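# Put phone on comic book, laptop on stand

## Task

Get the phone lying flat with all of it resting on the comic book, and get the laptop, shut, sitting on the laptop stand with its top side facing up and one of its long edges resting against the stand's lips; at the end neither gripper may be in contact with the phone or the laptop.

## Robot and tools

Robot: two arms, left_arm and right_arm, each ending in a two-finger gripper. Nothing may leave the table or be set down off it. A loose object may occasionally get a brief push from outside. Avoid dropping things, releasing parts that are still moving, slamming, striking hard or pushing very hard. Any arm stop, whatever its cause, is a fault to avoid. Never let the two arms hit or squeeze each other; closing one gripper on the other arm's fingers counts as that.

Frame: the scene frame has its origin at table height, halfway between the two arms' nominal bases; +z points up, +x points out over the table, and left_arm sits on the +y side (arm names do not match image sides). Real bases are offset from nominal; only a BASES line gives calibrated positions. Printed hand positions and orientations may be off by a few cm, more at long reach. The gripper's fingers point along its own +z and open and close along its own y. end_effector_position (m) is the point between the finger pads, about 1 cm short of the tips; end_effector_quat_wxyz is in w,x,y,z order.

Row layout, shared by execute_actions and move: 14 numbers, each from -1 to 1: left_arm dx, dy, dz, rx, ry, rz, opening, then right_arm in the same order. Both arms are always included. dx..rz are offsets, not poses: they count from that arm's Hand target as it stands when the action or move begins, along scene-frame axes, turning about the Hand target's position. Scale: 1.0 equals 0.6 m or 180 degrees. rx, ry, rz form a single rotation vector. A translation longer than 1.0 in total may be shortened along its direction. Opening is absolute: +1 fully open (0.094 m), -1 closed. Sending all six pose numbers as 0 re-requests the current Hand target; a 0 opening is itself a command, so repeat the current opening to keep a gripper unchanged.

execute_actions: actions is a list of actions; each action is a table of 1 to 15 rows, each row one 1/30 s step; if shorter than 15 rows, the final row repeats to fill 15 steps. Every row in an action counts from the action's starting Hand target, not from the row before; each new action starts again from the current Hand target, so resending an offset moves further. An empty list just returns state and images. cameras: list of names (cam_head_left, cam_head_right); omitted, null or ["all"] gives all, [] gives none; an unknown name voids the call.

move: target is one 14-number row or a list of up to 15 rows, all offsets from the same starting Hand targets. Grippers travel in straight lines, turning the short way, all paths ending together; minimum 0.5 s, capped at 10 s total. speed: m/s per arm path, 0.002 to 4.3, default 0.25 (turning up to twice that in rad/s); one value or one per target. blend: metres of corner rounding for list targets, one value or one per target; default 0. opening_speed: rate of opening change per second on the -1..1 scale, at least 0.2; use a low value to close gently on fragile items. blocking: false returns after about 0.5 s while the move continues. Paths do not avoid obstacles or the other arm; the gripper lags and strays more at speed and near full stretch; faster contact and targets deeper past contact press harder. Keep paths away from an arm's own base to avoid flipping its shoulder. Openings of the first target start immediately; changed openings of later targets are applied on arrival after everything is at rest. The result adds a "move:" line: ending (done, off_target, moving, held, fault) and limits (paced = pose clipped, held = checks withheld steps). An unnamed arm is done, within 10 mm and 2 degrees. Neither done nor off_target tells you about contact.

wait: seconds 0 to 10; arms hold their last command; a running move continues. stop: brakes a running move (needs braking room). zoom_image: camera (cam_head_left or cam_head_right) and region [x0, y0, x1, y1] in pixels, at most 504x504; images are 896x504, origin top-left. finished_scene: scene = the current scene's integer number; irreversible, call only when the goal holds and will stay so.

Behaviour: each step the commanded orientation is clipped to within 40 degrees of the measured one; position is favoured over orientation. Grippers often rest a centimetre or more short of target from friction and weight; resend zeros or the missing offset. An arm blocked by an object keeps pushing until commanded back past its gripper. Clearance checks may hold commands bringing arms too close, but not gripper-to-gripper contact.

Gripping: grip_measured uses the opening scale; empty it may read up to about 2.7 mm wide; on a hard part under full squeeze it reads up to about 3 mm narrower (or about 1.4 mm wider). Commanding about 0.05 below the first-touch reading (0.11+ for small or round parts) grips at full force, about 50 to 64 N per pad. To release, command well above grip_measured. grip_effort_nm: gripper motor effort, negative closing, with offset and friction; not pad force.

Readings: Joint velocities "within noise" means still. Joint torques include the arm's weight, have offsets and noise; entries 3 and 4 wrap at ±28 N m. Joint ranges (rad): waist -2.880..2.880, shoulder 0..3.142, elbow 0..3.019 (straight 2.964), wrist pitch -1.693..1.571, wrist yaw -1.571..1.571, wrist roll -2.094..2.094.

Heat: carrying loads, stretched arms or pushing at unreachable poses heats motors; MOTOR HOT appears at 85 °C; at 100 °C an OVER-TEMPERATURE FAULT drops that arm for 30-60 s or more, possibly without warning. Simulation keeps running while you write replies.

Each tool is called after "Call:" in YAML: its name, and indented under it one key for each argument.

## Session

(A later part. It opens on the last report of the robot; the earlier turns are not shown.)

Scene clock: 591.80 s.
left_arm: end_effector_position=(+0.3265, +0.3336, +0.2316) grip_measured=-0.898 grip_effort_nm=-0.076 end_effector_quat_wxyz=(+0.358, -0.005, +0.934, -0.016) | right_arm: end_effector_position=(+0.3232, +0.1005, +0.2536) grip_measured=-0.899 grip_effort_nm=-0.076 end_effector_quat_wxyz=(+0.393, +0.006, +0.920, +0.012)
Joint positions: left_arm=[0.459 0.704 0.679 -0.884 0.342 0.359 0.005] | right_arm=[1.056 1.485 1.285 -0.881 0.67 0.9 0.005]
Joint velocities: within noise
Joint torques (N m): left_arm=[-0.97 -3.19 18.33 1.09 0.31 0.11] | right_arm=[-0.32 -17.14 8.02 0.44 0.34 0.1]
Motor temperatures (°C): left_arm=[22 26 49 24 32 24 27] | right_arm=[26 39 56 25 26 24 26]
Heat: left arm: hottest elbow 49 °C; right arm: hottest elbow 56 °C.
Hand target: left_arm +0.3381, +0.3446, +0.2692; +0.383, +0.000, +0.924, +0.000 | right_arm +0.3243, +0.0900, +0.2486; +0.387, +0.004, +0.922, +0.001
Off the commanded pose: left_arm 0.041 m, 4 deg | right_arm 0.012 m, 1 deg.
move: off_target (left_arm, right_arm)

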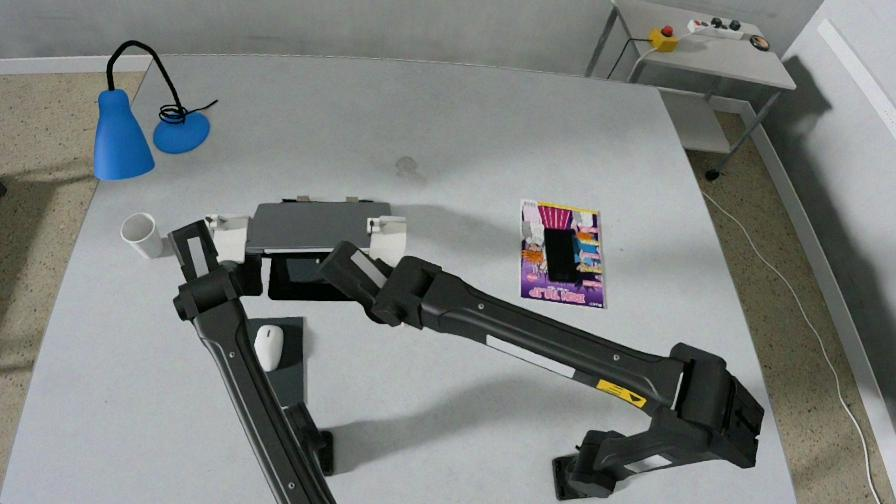

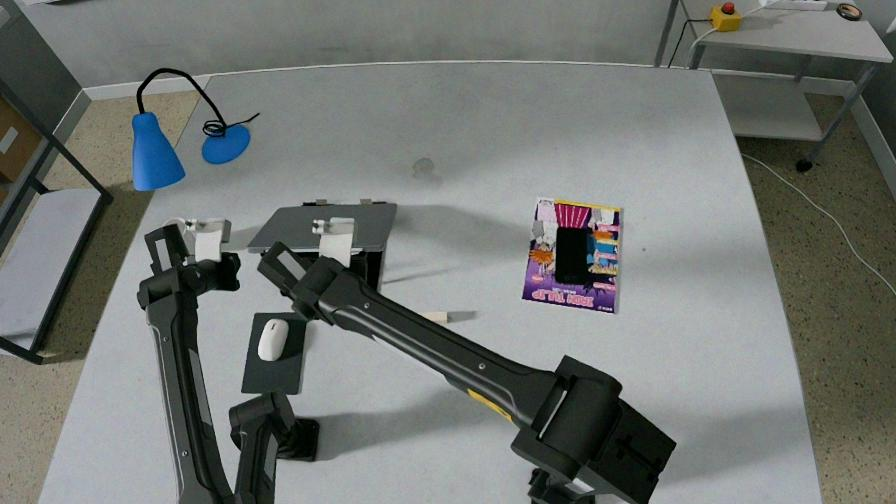

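Call:
move:
  target:
    - [0,0,0,0,0,0,-0.9, 0.0,0.05,0.0,0,0,0,-0.9]
    - [0,0,0,0,0,0,-0.9, 0.04,0.05,-0.155,0,0,0,-0.9]
    - [0,0,0,0,0,0,-0.9, 0.12,0.05,-0.135,0,0,0,-0.9]
  speed: [0.1,0.1,0.04]
  cameras: ["cam_head_left"]

Call:
zoom_image:
  camera: "cam_head_left"
  region: [240, 185, 400, 275]

Scene clock: 624.77 s.
left_arm: end_effector_position=(+0.3264, +0.3336, +0.2316) grip_measured=-0.898 grip_effort_nm=-0.081 end_effector_quat_wxyz=(+0.358, -0.004, +0.934, -0.015) | right_arm: end_effector_position=(+0.3773, +0.1037, +0.1576) grip_measured=-0.899 grip_effort_nm=-0.071 end_effector_quat_wxyz=(+0.378, -0.004, +0.926, -0.011)
Joint positions: left_arm=[0.459 0.704 0.679 -0.885 0.343 0.36 0.005] | right_arm=[0.964 1.655 1.234 -0.659 0.627 0.8 0.005]
Joint velocities: within noise
Joint torques (N m): left_arm=[-0.56 -2.78 18.11 0.91 0.24 0.13] | right_arm=[-0.38 -15.97 12.72 1.33 0.33 0.11]
Motor temperatures (°C): left_arm=[22 26 53 24 31 24 27] | right_arm=[26 38 49 25 25 24 26]
Heat: left arm: hottest elbow 53 °C; right arm: hottest elbow 49 °C.
Hand target: left_arm +0.3381, +0.3446, +0.2692; +0.383, +0.000, +0.924, +0.000 | right_arm +0.3962, +0.1201, +0.1674; +0.387, +0.004, +0.922, +0.001
Off the commanded pose: left_arm 0.041 m, 4 deg | right_arm 0.027 m, 2 deg.
move: off_target (left_arm, right_arm)
Images, in order (width x height): cam_head_left 896x504.

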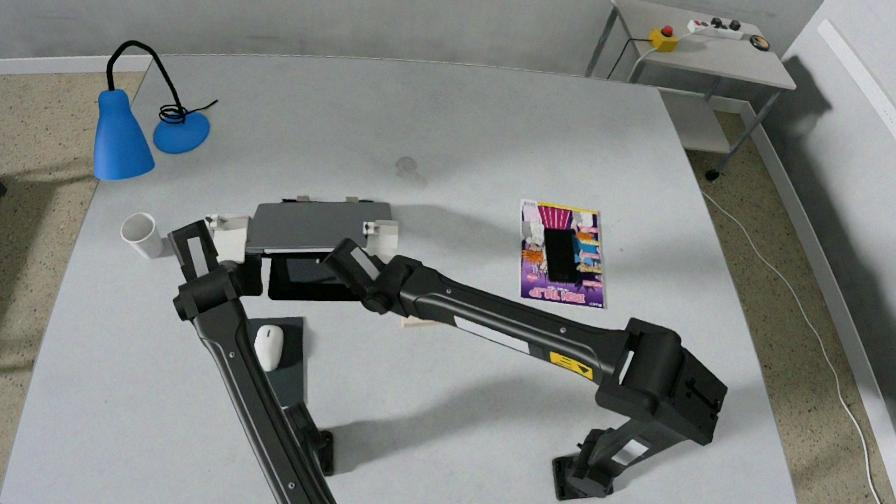

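Scaled by 3.150.

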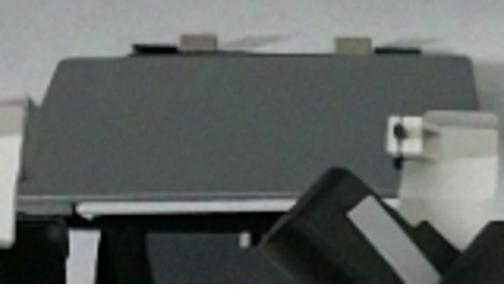

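Call:
move:
  target:
    - [0,0,0,0,0,0,-0.9, -0.02,0.0,-0.015,0,0,0,-0.9]
    - [0,0,0,0,0,0,-0.9, 0.03,0.0,-0.01,0,0,0,-0.9]
  speed: 0.04
  cameras: ["cam_head_left"]

Call:
zoom_image:
  camera: "cam_head_left"
  region: [240, 185, 400, 275]

Scene clock: 628.63 s.
left_arm: end_effector_position=(+0.3264, +0.3336, +0.2316) grip_measured=-0.898 grip_effort_nm=-0.081 end_effector_quat_wxyz=(+0.358, -0.004, +0.934, -0.015) | right_arm: end_effector_position=(+0.3951, +0.1041, +0.1532) grip_measured=-0.899 grip_effort_nm=-0.076 end_effector_quat_wxyz=(+0.378, -0.003, +0.926, -0.010)
Joint positions: left_arm=[0.459 0.704 0.679 -0.885 0.343 0.36 0.005] | right_arm=[0.936 1.683 1.255 -0.633 0.613 0.771 0.005]
Joint velocities: within noise
Joint torques (N m): left_arm=[-0.62 -2.49 18.36 1.01 0.3 0.11] | right_arm=[-0.38 -16.03 12.9 1.35 0.3 0.15]
Motor temperatures (°C): left_arm=[22 26 53 24 31 24 27] | right_arm=[26 38 49 25 25 24 26]
Heat: left arm: hottest elbow 53 °C; right arm: hottest elbow 49 °C.
Hand target: left_arm +0.3381, +0.3446, +0.2692; +0.383, +0.000, +0.924, +0.000 | right_arm +0.4142, +0.1200, +0.1615; +0.387, +0.004, +0.922, +0.001
Off the commanded pose: left_arm 0.041 m, 4 deg | right_arm 0.026 m, 2 deg.
move: off_target (left_arm, right_arm)
Images, in order (width x height): cam_head_left 896x504.

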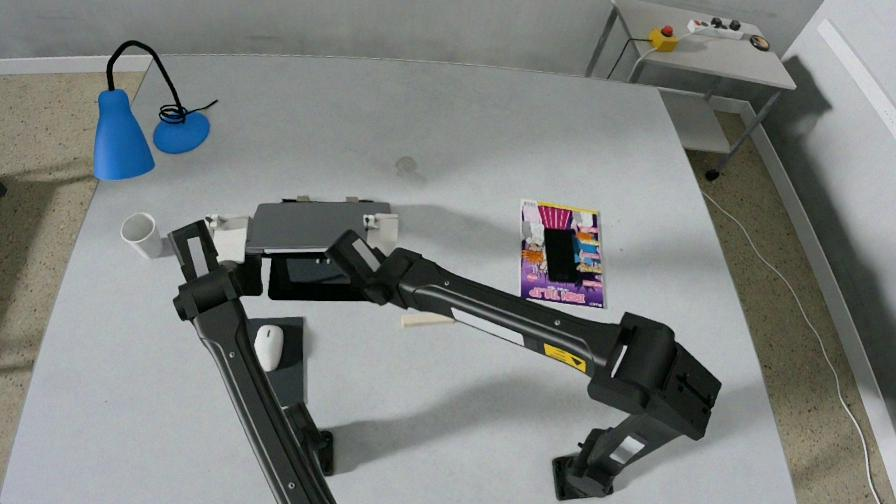

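Scaled by 3.150.

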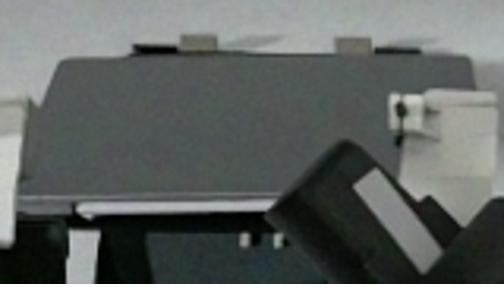

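Call:
move:
  target:
    - [0,0,0,0,0,0,-0.9, -0.06,0.03,0.0,0,0,0,-0.9]
    - [0,0,0,0,0,0,-0.9, -0.06,0.03,-0.02,0,0,0,-0.9]
    - [0,0,0,0,0,0,-0.9, 0.01,0.03,-0.003,0,0,0,-0.9]
  speed: 0.04
  cameras: ["cam_head_left"]

Call:
zoom_image:
  camera: "cam_head_left"
  region: [240, 185, 400, 275]

Scene clock: 634.80 s.
left_arm: end_effector_position=(+0.3264, +0.3336, +0.2316) grip_measured=-0.898 grip_effort_nm=-0.076 end_effector_quat_wxyz=(+0.358, -0.004, +0.934, -0.015) | right_arm: end_effector_position=(+0.3888, +0.1207, +0.1406) grip_measured=-0.899 grip_effort_nm=-0.066 end_effector_quat_wxyz=(+0.371, -0.014, +0.929, -0.016)
Joint positions: left_arm=[0.459 0.704 0.679 -0.885 0.343 0.36 0.005] | right_arm=[0.962 1.725 1.284 -0.651 0.616 0.782 0.005]
Joint velocities: within noise
Joint torques (N m): left_arm=[-0.09 -2.67 18.25 0.76 0.29 0.12] | right_arm=[-1.32 -17.08 14.53 1.29 0.46 0.11]
Motor temperatures (°C): left_arm=[22 26 54 24 31 24 27] | right_arm=[26 38 51 25 25 24 26]
Heat: left arm: hottest elbow 54 °C; right arm: hottest elbow 51 °C.
Hand target: left_arm +0.3381, +0.3446, +0.2692; +0.383, +0.000, +0.924, +0.000 | right_arm +0.4203, +0.1380, +0.1596; +0.387, +0.004, +0.922, +0.001
Off the commanded pose: left_arm 0.041 m, 4 deg | right_arm 0.041 m, 4 deg.
move: off_target (left_arm, right_arm)
Images, in order (width x height): cam_head_left 896x504.

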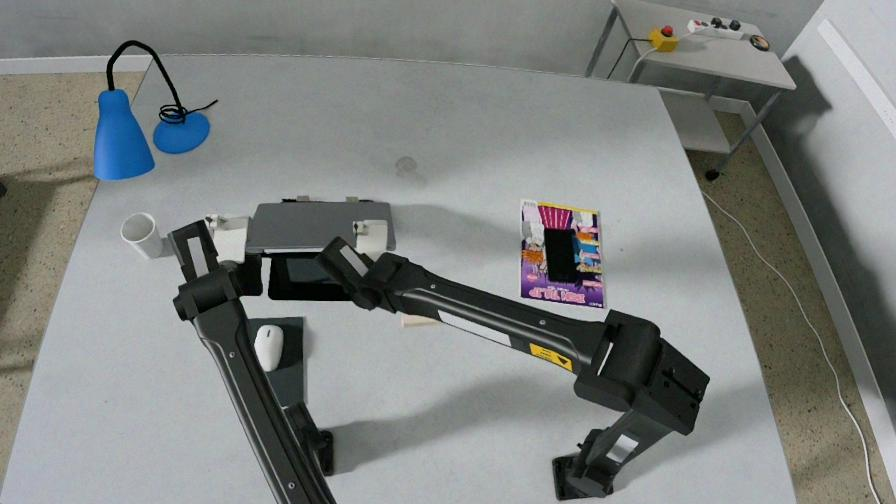

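Scaled by 3.150.

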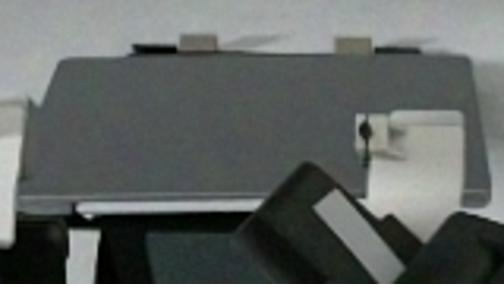

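Call:
move:
  target: [0,0,0,0,0,0,-0.9, 0.025,0.0,0.015,0,0,0,-0.9]
  speed: 0.03
  cameras: ["cam_head_left"]

Call:
zoom_image:
  camera: "cam_head_left"
  region: [240, 185, 400, 275]

Scene clock: 638.03 s.
left_arm: end_effector_position=(+0.3264, +0.3336, +0.2316) grip_measured=-0.898 grip_effort_nm=-0.081 end_effector_quat_wxyz=(+0.358, -0.004, +0.934, -0.015) | right_arm: end_effector_position=(+0.3967, +0.1205, +0.1414) grip_measured=-0.899 grip_effort_nm=-0.056 end_effector_quat_wxyz=(+0.364, -0.021, +0.931, -0.019)
Joint positions: left_arm=[0.459 0.704 0.679 -0.885 0.343 0.36 0.005] | right_arm=[0.947 1.736 1.305 -0.665 0.599 0.758 0.005]
Joint velocities: within noise
Joint torques (N m): left_arm=[-0.67 -3.25 18.28 1.16 0.3 0.11] | right_arm=[-1.79 -17.67 15.53 1.32 0.62 0.11]
Motor temperatures (°C): left_arm=[22 26 54 24 31 24 27] | right_arm=[26 38 52 25 25 24 26]
Heat: left arm: hottest elbow 54 °C; right arm: hottest elbow 52 °C.
Hand target: left_arm +0.3381, +0.3446, +0.2692; +0.383, +0.000, +0.924, +0.000 | right_arm +0.4353, +0.1380, +0.1687; +0.387, +0.004, +0.922, +0.002
Off the commanded pose: left_arm 0.041 m, 4 deg | right_arm 0.050 m, 5 deg.
move: off_target (left_arm, right_arm)
Images, in order (width x height): cam_head_left 896x504.

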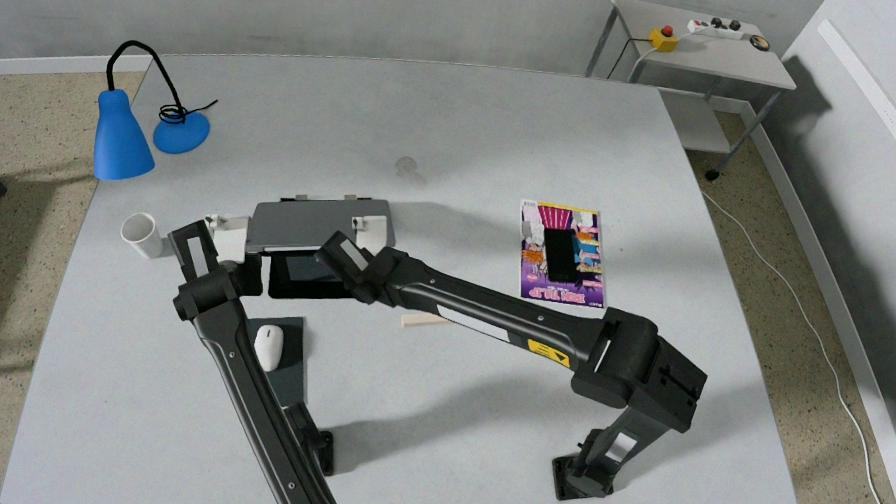

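Scaled by 3.150.

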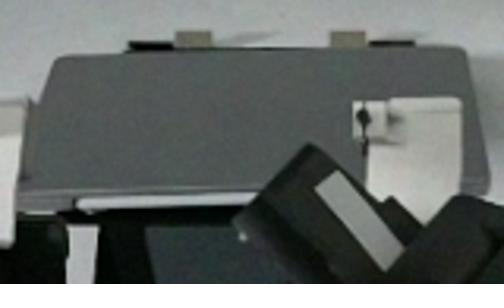

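Call:
move:
  target:
    - [0,0,0.03,0,0,0,-0.9, -0.12,0.0,0.0,0,0,0,-0.9]
    - [0,0.1,0.05,0,0,0,-0.9, -0.15,-0.05,0.17,0,0,0,-0.9]
    - [0.06,0.16,0.05,-0.33,0.165,0.006,-0.9, -0.08,-0.28,0.17,0.33,0.165,-0.006,-0.9]
    - [0.137,0.16,-0.048,-0.33,0.165,0.006,0.0, 0.01,-0.28,0.12,0.33,0.165,-0.006,0.0]
  speed: 0.15
  cameras: ["cam_head_left","cam_head_right"]

Call:
zoom_image:
  camera: "cam_head_left"
  region: [240, 185, 400, 305]

Call:
zoom_image:
  camera: "cam_head_left"
  region: [280, 185, 370, 230]

Call:
zoom_image:
  camera: "cam_head_right"
  region: [240, 185, 400, 305]

Scene clock: 658.47 s.
left_arm: end_effector_position=(+0.4064, +0.4325, +0.2199) grip_measured=-0.003 grip_effort_nm=0.129 end_effector_quat_wxyz=(+0.093, -0.228, +0.861, -0.444) | right_arm: end_effector_position=(+0.4220, -0.0320, +0.2223) grip_measured=-0.002 grip_effort_nm=0.066 end_effector_quat_wxyz=(+0.076, +0.210, +0.872, +0.437)
Joint positions: left_arm=[0.759 1.623 1.313 -1.672 0.874 0.464 0.047] | right_arm=[0.362 1.381 1.022 -0.471 -0.604 1.08 0.047]
Joint velocities: within noise
Joint torques (N m): left_arm=[-2.08 -15.21 14.82 -0.79 0.53 0.13] | right_arm=[-0.26 -12.16 12.44 1.73 -0.27 0.03]
Motor temperatures (°C): left_arm=[22 26 53 24 31 24 27] | right_arm=[26 39 56 25 25 24 26]
Heat: left arm: hottest elbow 53 °C; right arm: hottest elbow 56 °C.
Hand target: left_arm +0.4204, +0.4406, +0.2403; +0.094, -0.196, +0.867, -0.449 | right_arm +0.4412, -0.0300, +0.2407; +0.096, +0.202, +0.865, +0.448
Off the commanded pose: left_arm 0.026 m, 4 deg | right_arm 0.027 m, 3 deg.
joint sent to its limit (left arm) — joint 4 (wrist pitch), lower limit. The joint targets are off in orientation, not in position.
move: off_target (left_arm, right_arm); target 4's new opening was sent with right_arm's hand 0.027 m and 3 deg from that target

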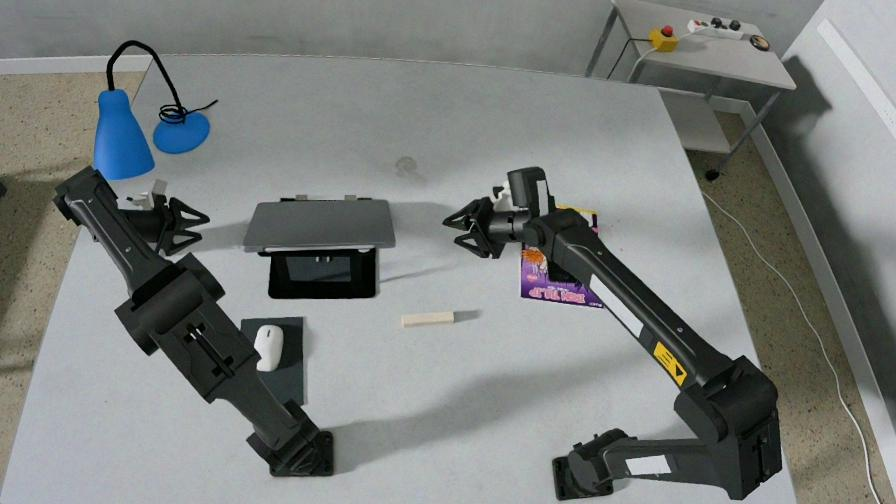

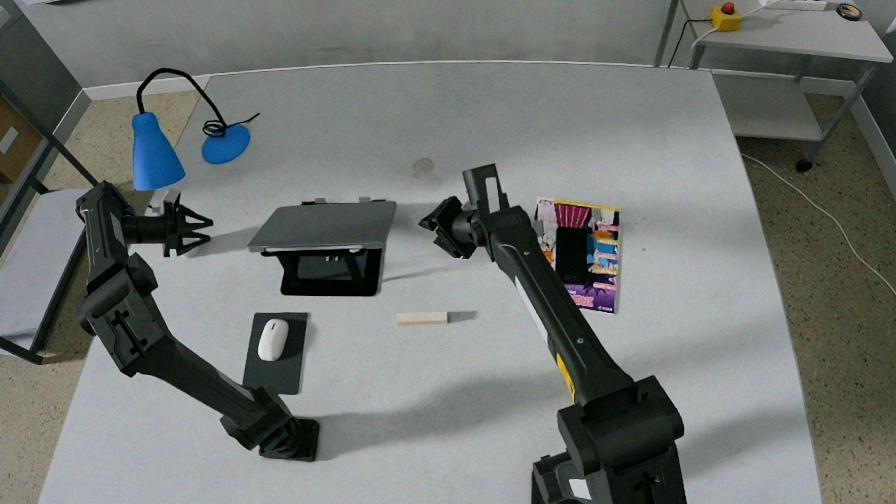

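Scaled by 3.150.

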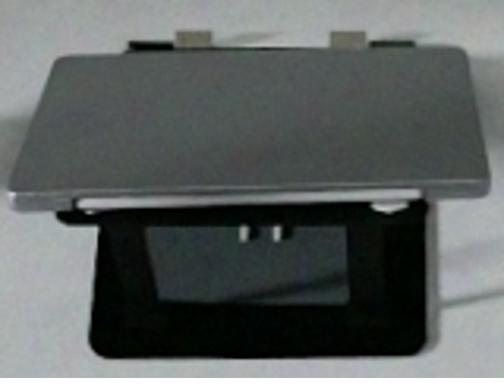

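Scaled by 5.600.

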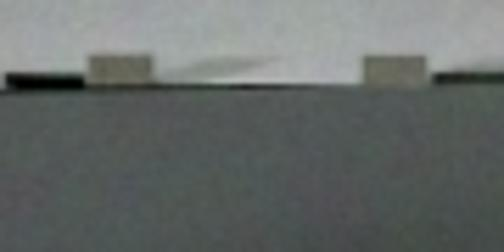

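Scaled by 3.150.

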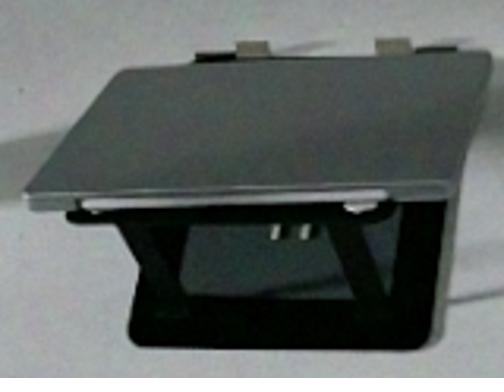

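Call:
move:
  target:
    - [0.12,-0.018,0.0,0,0,0,0.15, 0.107,0.07,0.0,0,0,0,0.15]
    - [0.12,-0.018,-0.2035,0,0,0,0.15, 0.107,0.07,-0.228,0,0,0,0.15]
  speed: 0.12
  cameras: ["cam_head_left","cam_head_right"]

Call:
zoom_image:
  camera: "cam_head_right"
  region: [180, 165, 480, 305]

Call:
zoom_image:
  camera: "cam_head_left"
  region: [160, 165, 460, 305]

Scene clock: 671.37 s.
left_arm: end_effector_position=(+0.4906, +0.4352, +0.1226) grip_measured=+0.148 grip_effort_nm=0.125 end_effector_quat_wxyz=(+0.099, -0.196, +0.867, -0.447) | right_arm: end_effector_position=(+0.5100, +0.0062, +0.1223) grip_measured=+0.149 grip_effort_nm=0.061 end_effector_quat_wxyz=(+0.107, +0.199, +0.862, +0.453)
Joint positions: left_arm=[0.645 1.868 1.378 -1.393 0.913 0.384 0.054] | right_arm=[0.373 1.728 1.102 -0.12 -0.584 1.093 0.054]
Joint velocities: within noise
Joint torques (N m): left_arm=[-2.08 -17.49 7.87 0.06 0.5 -0.05] | right_arm=[1.26 -16.97 7.31 1.85 -0.12 0.16]
Motor temperatures (°C): left_arm=[22 26 51 24 31 24 27] | right_arm=[26 38 54 25 25 24 26]
Heat: left arm: hottest elbow 51 °C; right arm: hottest elbow 54 °C.
Hand target: left_arm +0.4924, +0.4298, +0.1182; +0.094, -0.196, +0.867, -0.449 | right_arm +0.5054, +0.0121, +0.1040; +0.097, +0.202, +0.865, +0.448
Off the commanded pose: left_arm 0.007 m, 1 deg | right_arm 0.020 m, 1 deg.
move: off_target (right_arm)

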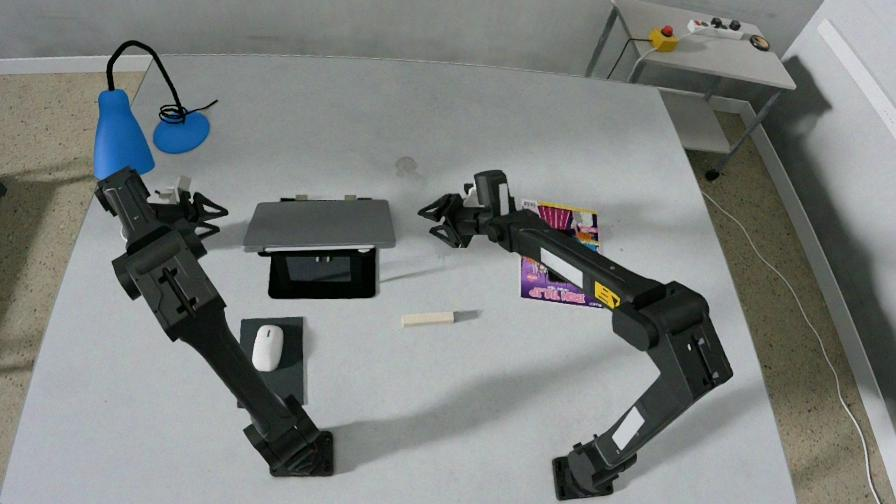

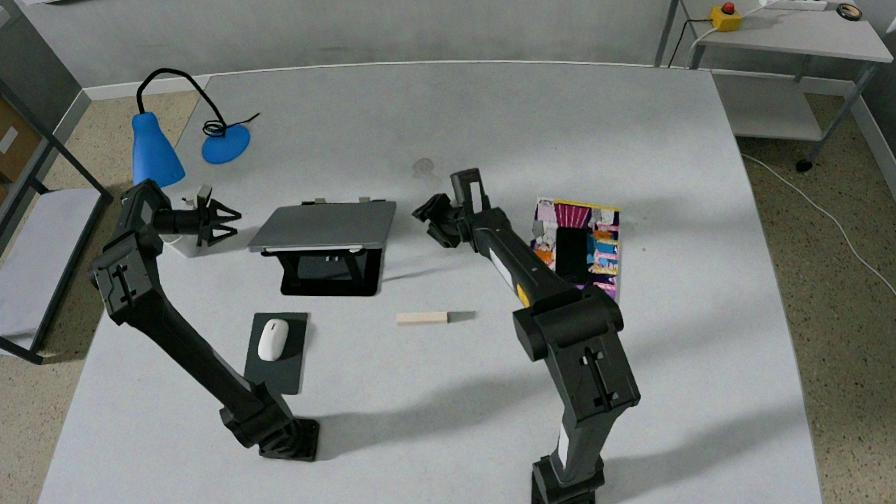

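Scaled by 1.680.

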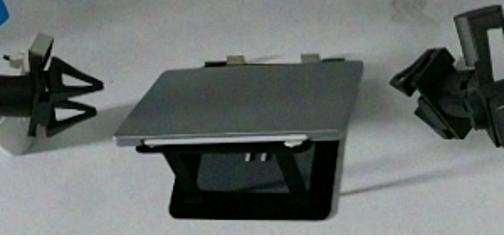

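Scaled by 1.680.

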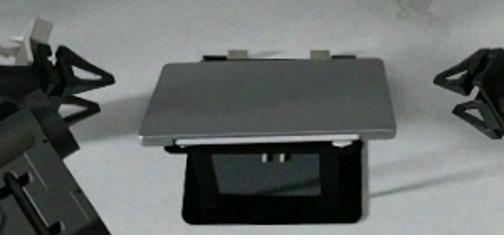

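Call:
move:
  target:
    - [-0.027,0,-0.028,0,0,0,0.15, -0.025,0.0,-0.032,0,0,0,0.15]
    - [-0.027,-0.12,-0.028,0,0,0,0.15, -0.025,0.14,-0.032,0,0,0,0.15]
  speed: 0.06
  cameras: ["cam_head_left","cam_head_right"]

Call:
zoom_image:
  camera: "cam_head_right"
  region: [180, 165, 480, 305]

Call:
zoom_image:
  camera: "cam_head_left"
  region: [160, 165, 460, 305]

Scene clock: 679.57 s.
left_arm: end_effector_position=(+0.4733, +0.3928, +0.0919) grip_measured=+0.148 grip_effort_nm=0.125 end_effector_quat_wxyz=(+0.106, -0.222, +0.864, -0.440) | right_arm: end_effector_position=(+0.4733, +0.0719, +0.0737) grip_measured=+0.149 grip_effort_nm=0.066 end_effector_quat_wxyz=(+0.087, +0.213, +0.872, +0.433)
Joint positions: left_arm=[0.598 1.783 1.168 -1.144 0.927 0.219 0.054] | right_arm=[0.522 1.802 1.073 -0.024 -0.468 1.213 0.054]
Joint velocities: within noise
Joint torques (N m): left_arm=[-6.18 -18.2 5.91 -0.24 0.98 0.04] | right_arm=[1.73 -17.14 12.12 1.88 -0.11 0.19]
Motor temperatures (°C): left_arm=[22 27 48 24 31 24 27] | right_arm=[26 38 52 25 25 24 26]
Heat: left arm: hottest elbow 48 °C; right arm: hottest elbow 52 °C.
Hand target: left_arm +0.4762, +0.3577, +0.1015; +0.094, -0.196, +0.867, -0.449 | right_arm +0.4903, +0.0961, +0.0847; +0.096, +0.201, +0.865, +0.448
Off the commanded pose: left_arm 0.036 m, 3 deg | right_arm 0.032 m, 3 deg.
move: off_target (left_arm, right_arm)

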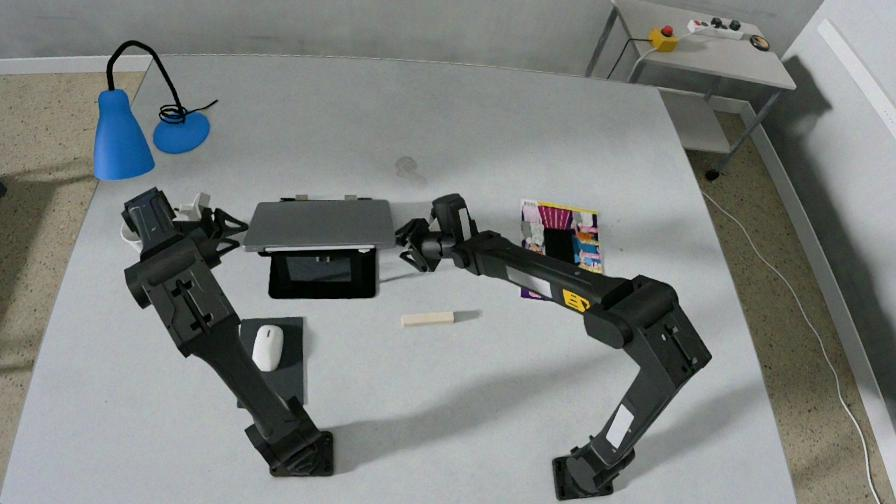

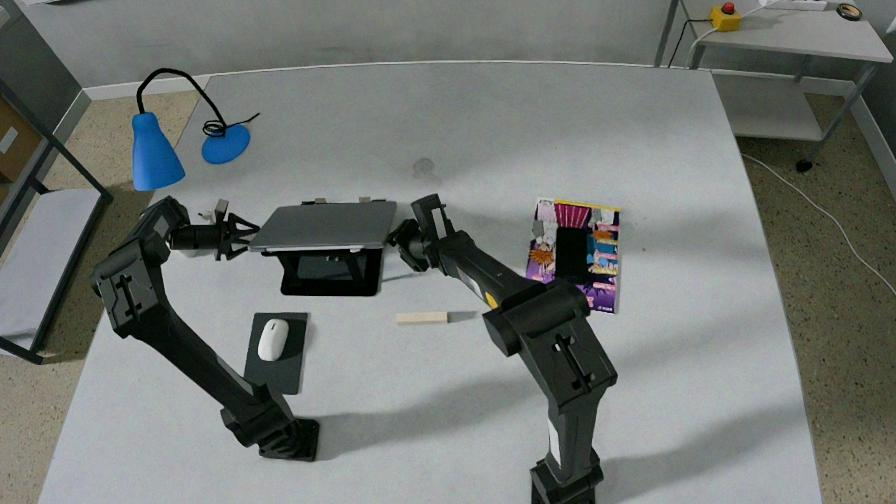

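Scaled by 1.680.

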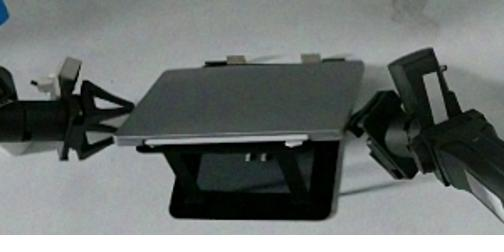

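Scaled by 1.680.

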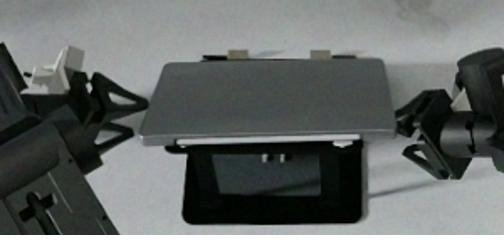

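Call:
move:
  target:
    - [0,0.12,0.0,0,0,0,0.15, 0.0,-0.12,0.0,0,0,0,0.15]
    - [0,0.12,0.05,0,0,0,0.15, 0.02,-0.12,0.08,0,0,0,0.15]
    - [0,0.12,0.02,0,0,0,0.15, 0.02,-0.12,0.04,0,0,0,0.15]
  speed: 0.08
  cameras: ["cam_head_left","cam_head_right"]

Call:
zoom_image:
  camera: "cam_head_right"
  region: [180, 165, 480, 305]

Call:
zoom_image:
  camera: "cam_head_left"
  region: [160, 165, 460, 305]

Scene clock: 685.43 s.
left_arm: end_effector_position=(+0.4636, +0.4150, +0.1039) grip_measured=+0.148 grip_effort_nm=0.125 end_effector_quat_wxyz=(+0.070, -0.207, +0.861, -0.460) | right_arm: end_effector_position=(+0.4842, +0.0237, +0.1038) grip_measured=+0.149 grip_effort_nm=0.061 end_effector_quat_wxyz=(+0.083, +0.205, +0.870, +0.441)
Joint positions: left_arm=[0.647 1.852 1.283 -1.392 0.91 0.395 0.054] | right_arm=[0.421 1.728 1.065 -0.121 -0.562 1.128 0.054]
Joint velocities: within noise
Joint torques (N m): left_arm=[-0.85 -17.32 11.78 0.01 0.37 0.18] | right_arm=[-0.56 -17.32 10.35 1.61 -0.25 0.03]
Motor temperatures (°C): left_arm=[22 27 47 24 31 24 27] | right_arm=[26 38 52 25 25 24 26]
Heat: left arm: hottest elbow 47 °C; right arm: hottest elbow 52 °C.
Hand target: left_arm +0.4760, +0.4298, +0.1134; +0.094, -0.196, +0.867, -0.449 | right_arm +0.5024, +0.0240, +0.1086; +0.096, +0.202, +0.865, +0.448
Off the commanded pose: left_arm 0.022 m, 3 deg | right_arm 0.019 m, 2 deg.
move: off_target (left_arm, right_arm)

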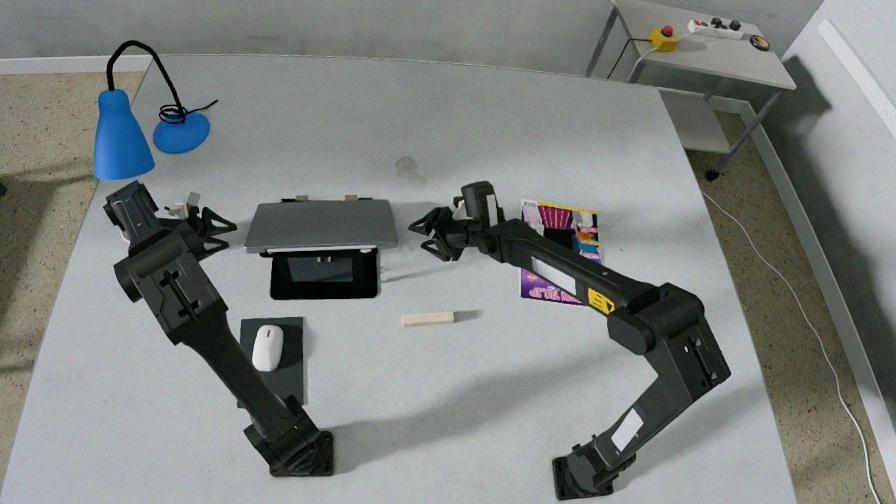

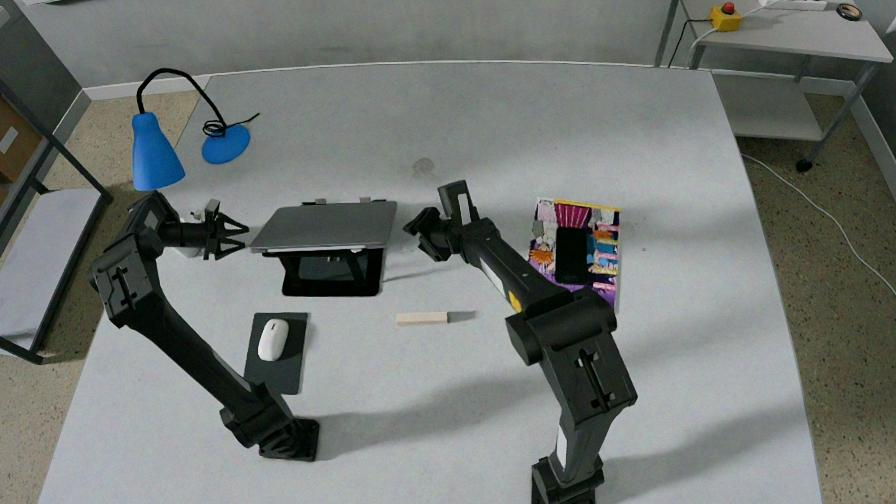

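Scaled by 1.680.

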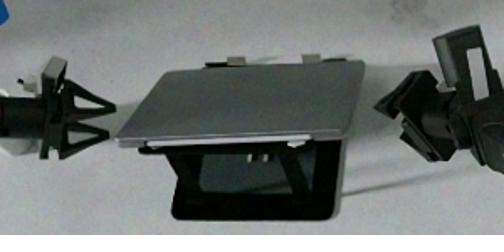

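Scaled by 1.680.

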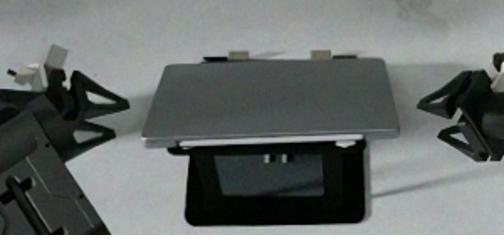

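Call:
move:
  target:
    - [0.0,-0.13,0.022,0,0,0,0.15, 0.0,0.135,0.045,0,0,0,0.15]
  speed: 0.06
  cameras: ["cam_head_left","cam_head_right"]

Call:
zoom_image:
  camera: "cam_head_right"
  region: [180, 165, 480, 305]

Call:
zoom_image:
  camera: "cam_head_left"
  region: [160, 165, 460, 305]

Scene clock: 690.83 s.
left_arm: end_effector_position=(+0.4757, +0.3582, +0.1179) grip_measured=+0.148 grip_effort_nm=0.125 end_effector_quat_wxyz=(+0.087, -0.203, +0.865, -0.451) | right_arm: end_effector_position=(+0.4889, +0.0896, +0.1311) grip_measured=+0.149 grip_effort_nm=0.066 end_effector_quat_wxyz=(+0.096, +0.204, +0.867, +0.445)
Joint positions: left_arm=[0.533 1.73 1.168 -1.203 0.94 0.201 0.054] | right_arm=[0.533 1.755 1.174 -0.135 -0.466 1.216 0.054]
Joint velocities: within noise
Joint torques (N m): left_arm=[-2.73 -17.73 7.46 0.42 0.62 -0.08] | right_arm=[0.97 -17.55 12.52 0.94 -0.05 0.17]
Motor temperatures (°C): left_arm=[22 27 46 24 31 24 27] | right_arm=[26 38 51 25 25 24 26]
Heat: left arm: hottest elbow 46 °C; right arm: hottest elbow 51 °C.
Hand target: left_arm +0.4761, +0.3519, +0.1267; +0.094, -0.196, +0.867, -0.449 | right_arm +0.5024, +0.1050, +0.1358; +0.096, +0.202, +0.865, +0.448
Off the commanded pose: left_arm 0.011 m, 1 deg | right_arm 0.021 m, 1 deg.
move: off_target (left_arm, right_arm)

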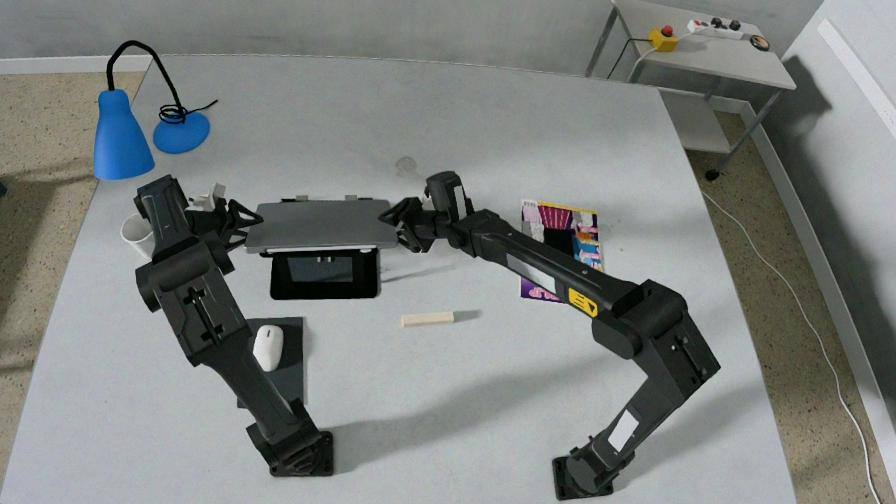

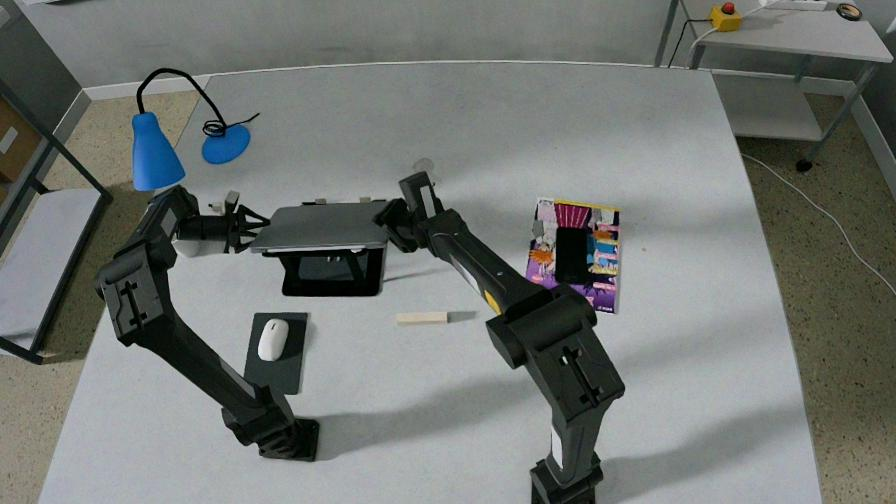

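Scaled by 1.680.

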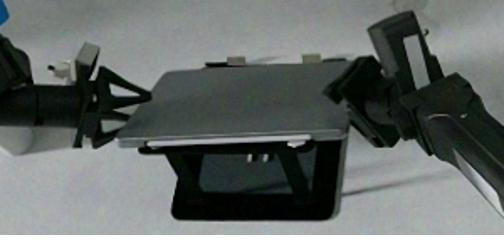

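Scaled by 1.680.

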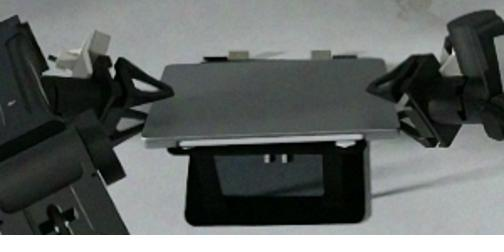

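Call:
move:
  target:
    - [0.0,-0.01,-0.01,0,0,0,0.15, 0.0,0.012,-0.04,0,0,0,0.15]
  speed: 0.05
  cameras: ["cam_head_left","cam_head_right"]

Call:
zoom_image:
  camera: "cam_head_right"
  region: [180, 165, 480, 305]

Call:
zoom_image:
  camera: "cam_head_left"
  region: [200, 185, 440, 305]

Scene clock: 695.80 s.
left_arm: end_effector_position=(+0.4754, +0.3529, +0.1115) grip_measured=+0.148 grip_effort_nm=0.125 end_effector_quat_wxyz=(+0.087, -0.204, +0.865, -0.450) | right_arm: end_effector_position=(+0.4897, +0.0952, +0.1068) grip_measured=+0.149 grip_effort_nm=0.061 end_effector_quat_wxyz=(+0.090, +0.208, +0.870, +0.438)
Joint positions: left_arm=[0.523 1.73 1.148 -1.17 0.941 0.182 0.054] | right_arm=[0.542 1.801 1.174 -0.106 -0.458 1.224 0.054]
Joint velocities: within noise
Joint torques (N m): left_arm=[-1.96 -17.61 7.34 0.38 0.59 0.03] | right_arm=[1.32 -18.84 11.63 1.88 -0.06 0.17]
Motor temperatures (°C): left_arm=[22 27 45 24 31 24 27] | right_arm=[26 38 51 25 25 24 26]
Heat: left arm: hottest elbow 45 °C; right arm: hottest elbow 51 °C.
Hand target: left_arm +0.4761, +0.3458, +0.1207; +0.094, -0.196, +0.867, -0.449 | right_arm +0.5023, +0.1123, +0.1118; +0.096, +0.202, +0.865, +0.448
Off the commanded pose: left_arm 0.012 m, 1 deg | right_arm 0.022 m, 2 deg.
move: off_target (left_arm, right_arm)

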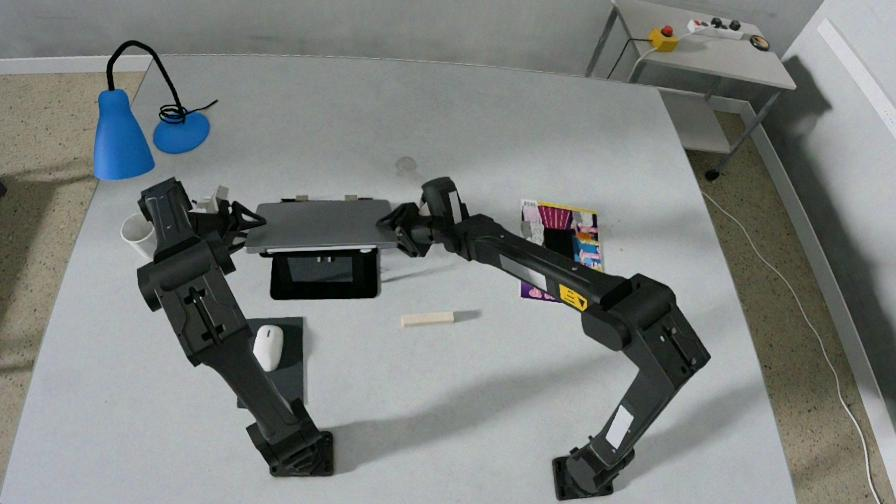

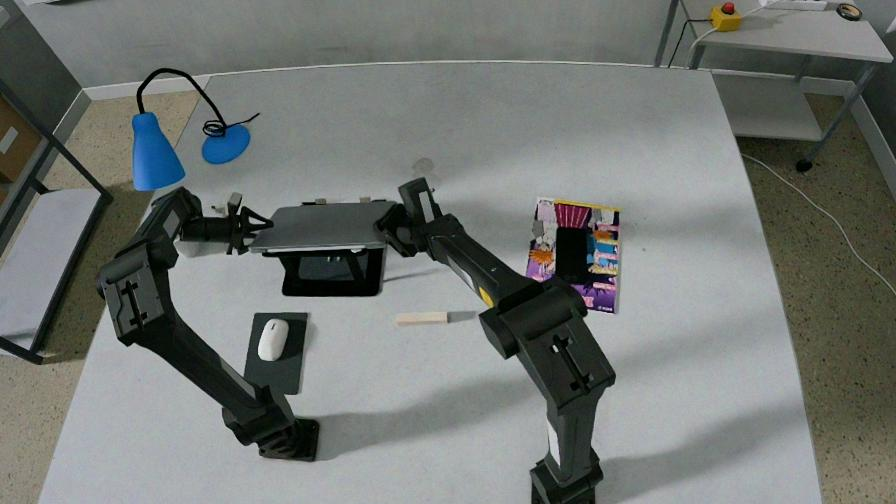

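Scaled by 1.680.

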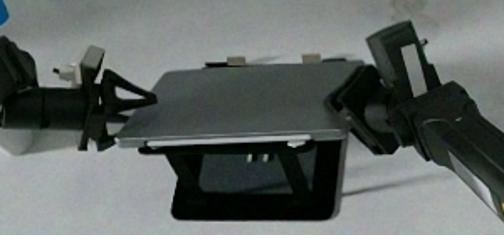

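Scaled by 2.100.

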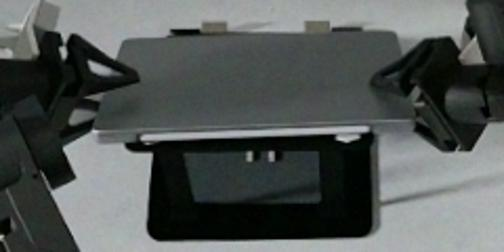

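Call:
move:
  target:
    - [0.0,0,0,0,0,0,-0.5, 0.0,0.0,0,0,0,0,-0.5]
  speed: 0.05
  opening_speed: 0.3
  cameras: ["cam_head_left","cam_head_right"]

Call:
zoom_image:
  camera: "cam_head_left"
  region: [200, 185, 440, 305]

Scene clock: 706.87 s.
left_arm: end_effector_position=(+0.4746, +0.3538, +0.1096) grip_measured=-0.471 grip_effort_nm=-0.989 end_effector_quat_wxyz=(+0.074, -0.227, +0.861, -0.449) | right_arm: end_effector_position=(+0.4928, +0.0988, +0.1128) grip_measured=-0.454 grip_effort_nm=-1.028 end_effector_quat_wxyz=(+0.081, +0.231, +0.860, +0.448)
Joint positions: left_arm=[0.524 1.73 1.146 -1.166 0.933 0.127 0.025] | right_arm=[0.543 1.801 1.181 -0.092 -0.462 1.288 0.026]
Joint velocities: within noise
Joint torques (N m): left_arm=[-2.84 -18.08 7.46 0.21 0.96 0.49] | right_arm=[1.14 -18.08 11.12 1.47 0.12 -0.4]
Motor temperatures (°C): left_arm=[22 28 43 24 31 24 27] | right_arm=[26 39 51 25 25 24 26]
Heat: left arm: hottest elbow 43 °C; right arm: hottest elbow 51 °C.
Hand target: left_arm +0.4761, +0.3458, +0.1207; +0.094, -0.196, +0.867, -0.449 | right_arm +0.5023, +0.1123, +0.1118; +0.097, +0.202, +0.865, +0.448
Off the commanded pose: left_arm 0.014 m, 4 deg | right_arm 0.017 m, 4 deg.
move: off_target (left_arm, right_arm)

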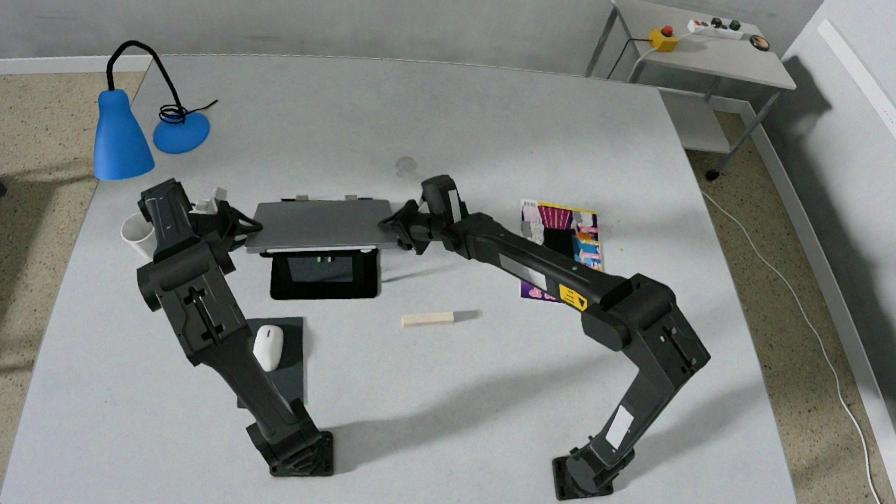

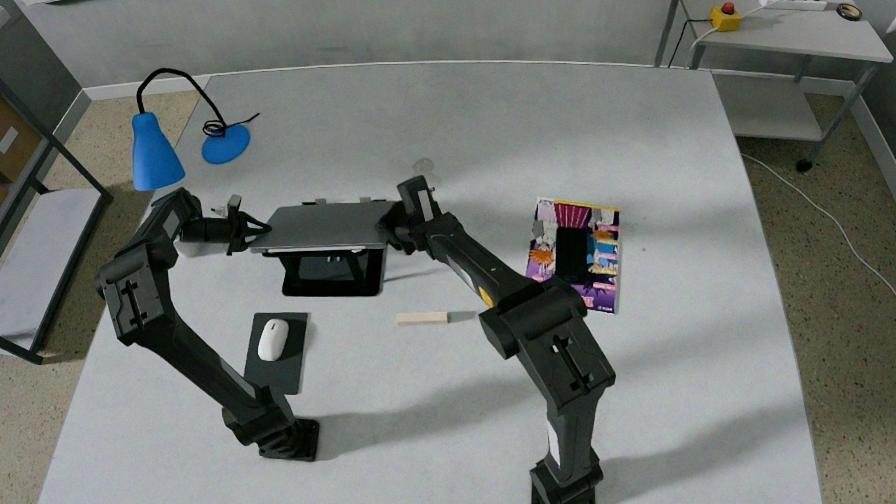

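Scaled by 2.100.

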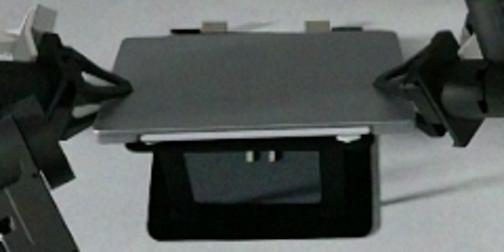

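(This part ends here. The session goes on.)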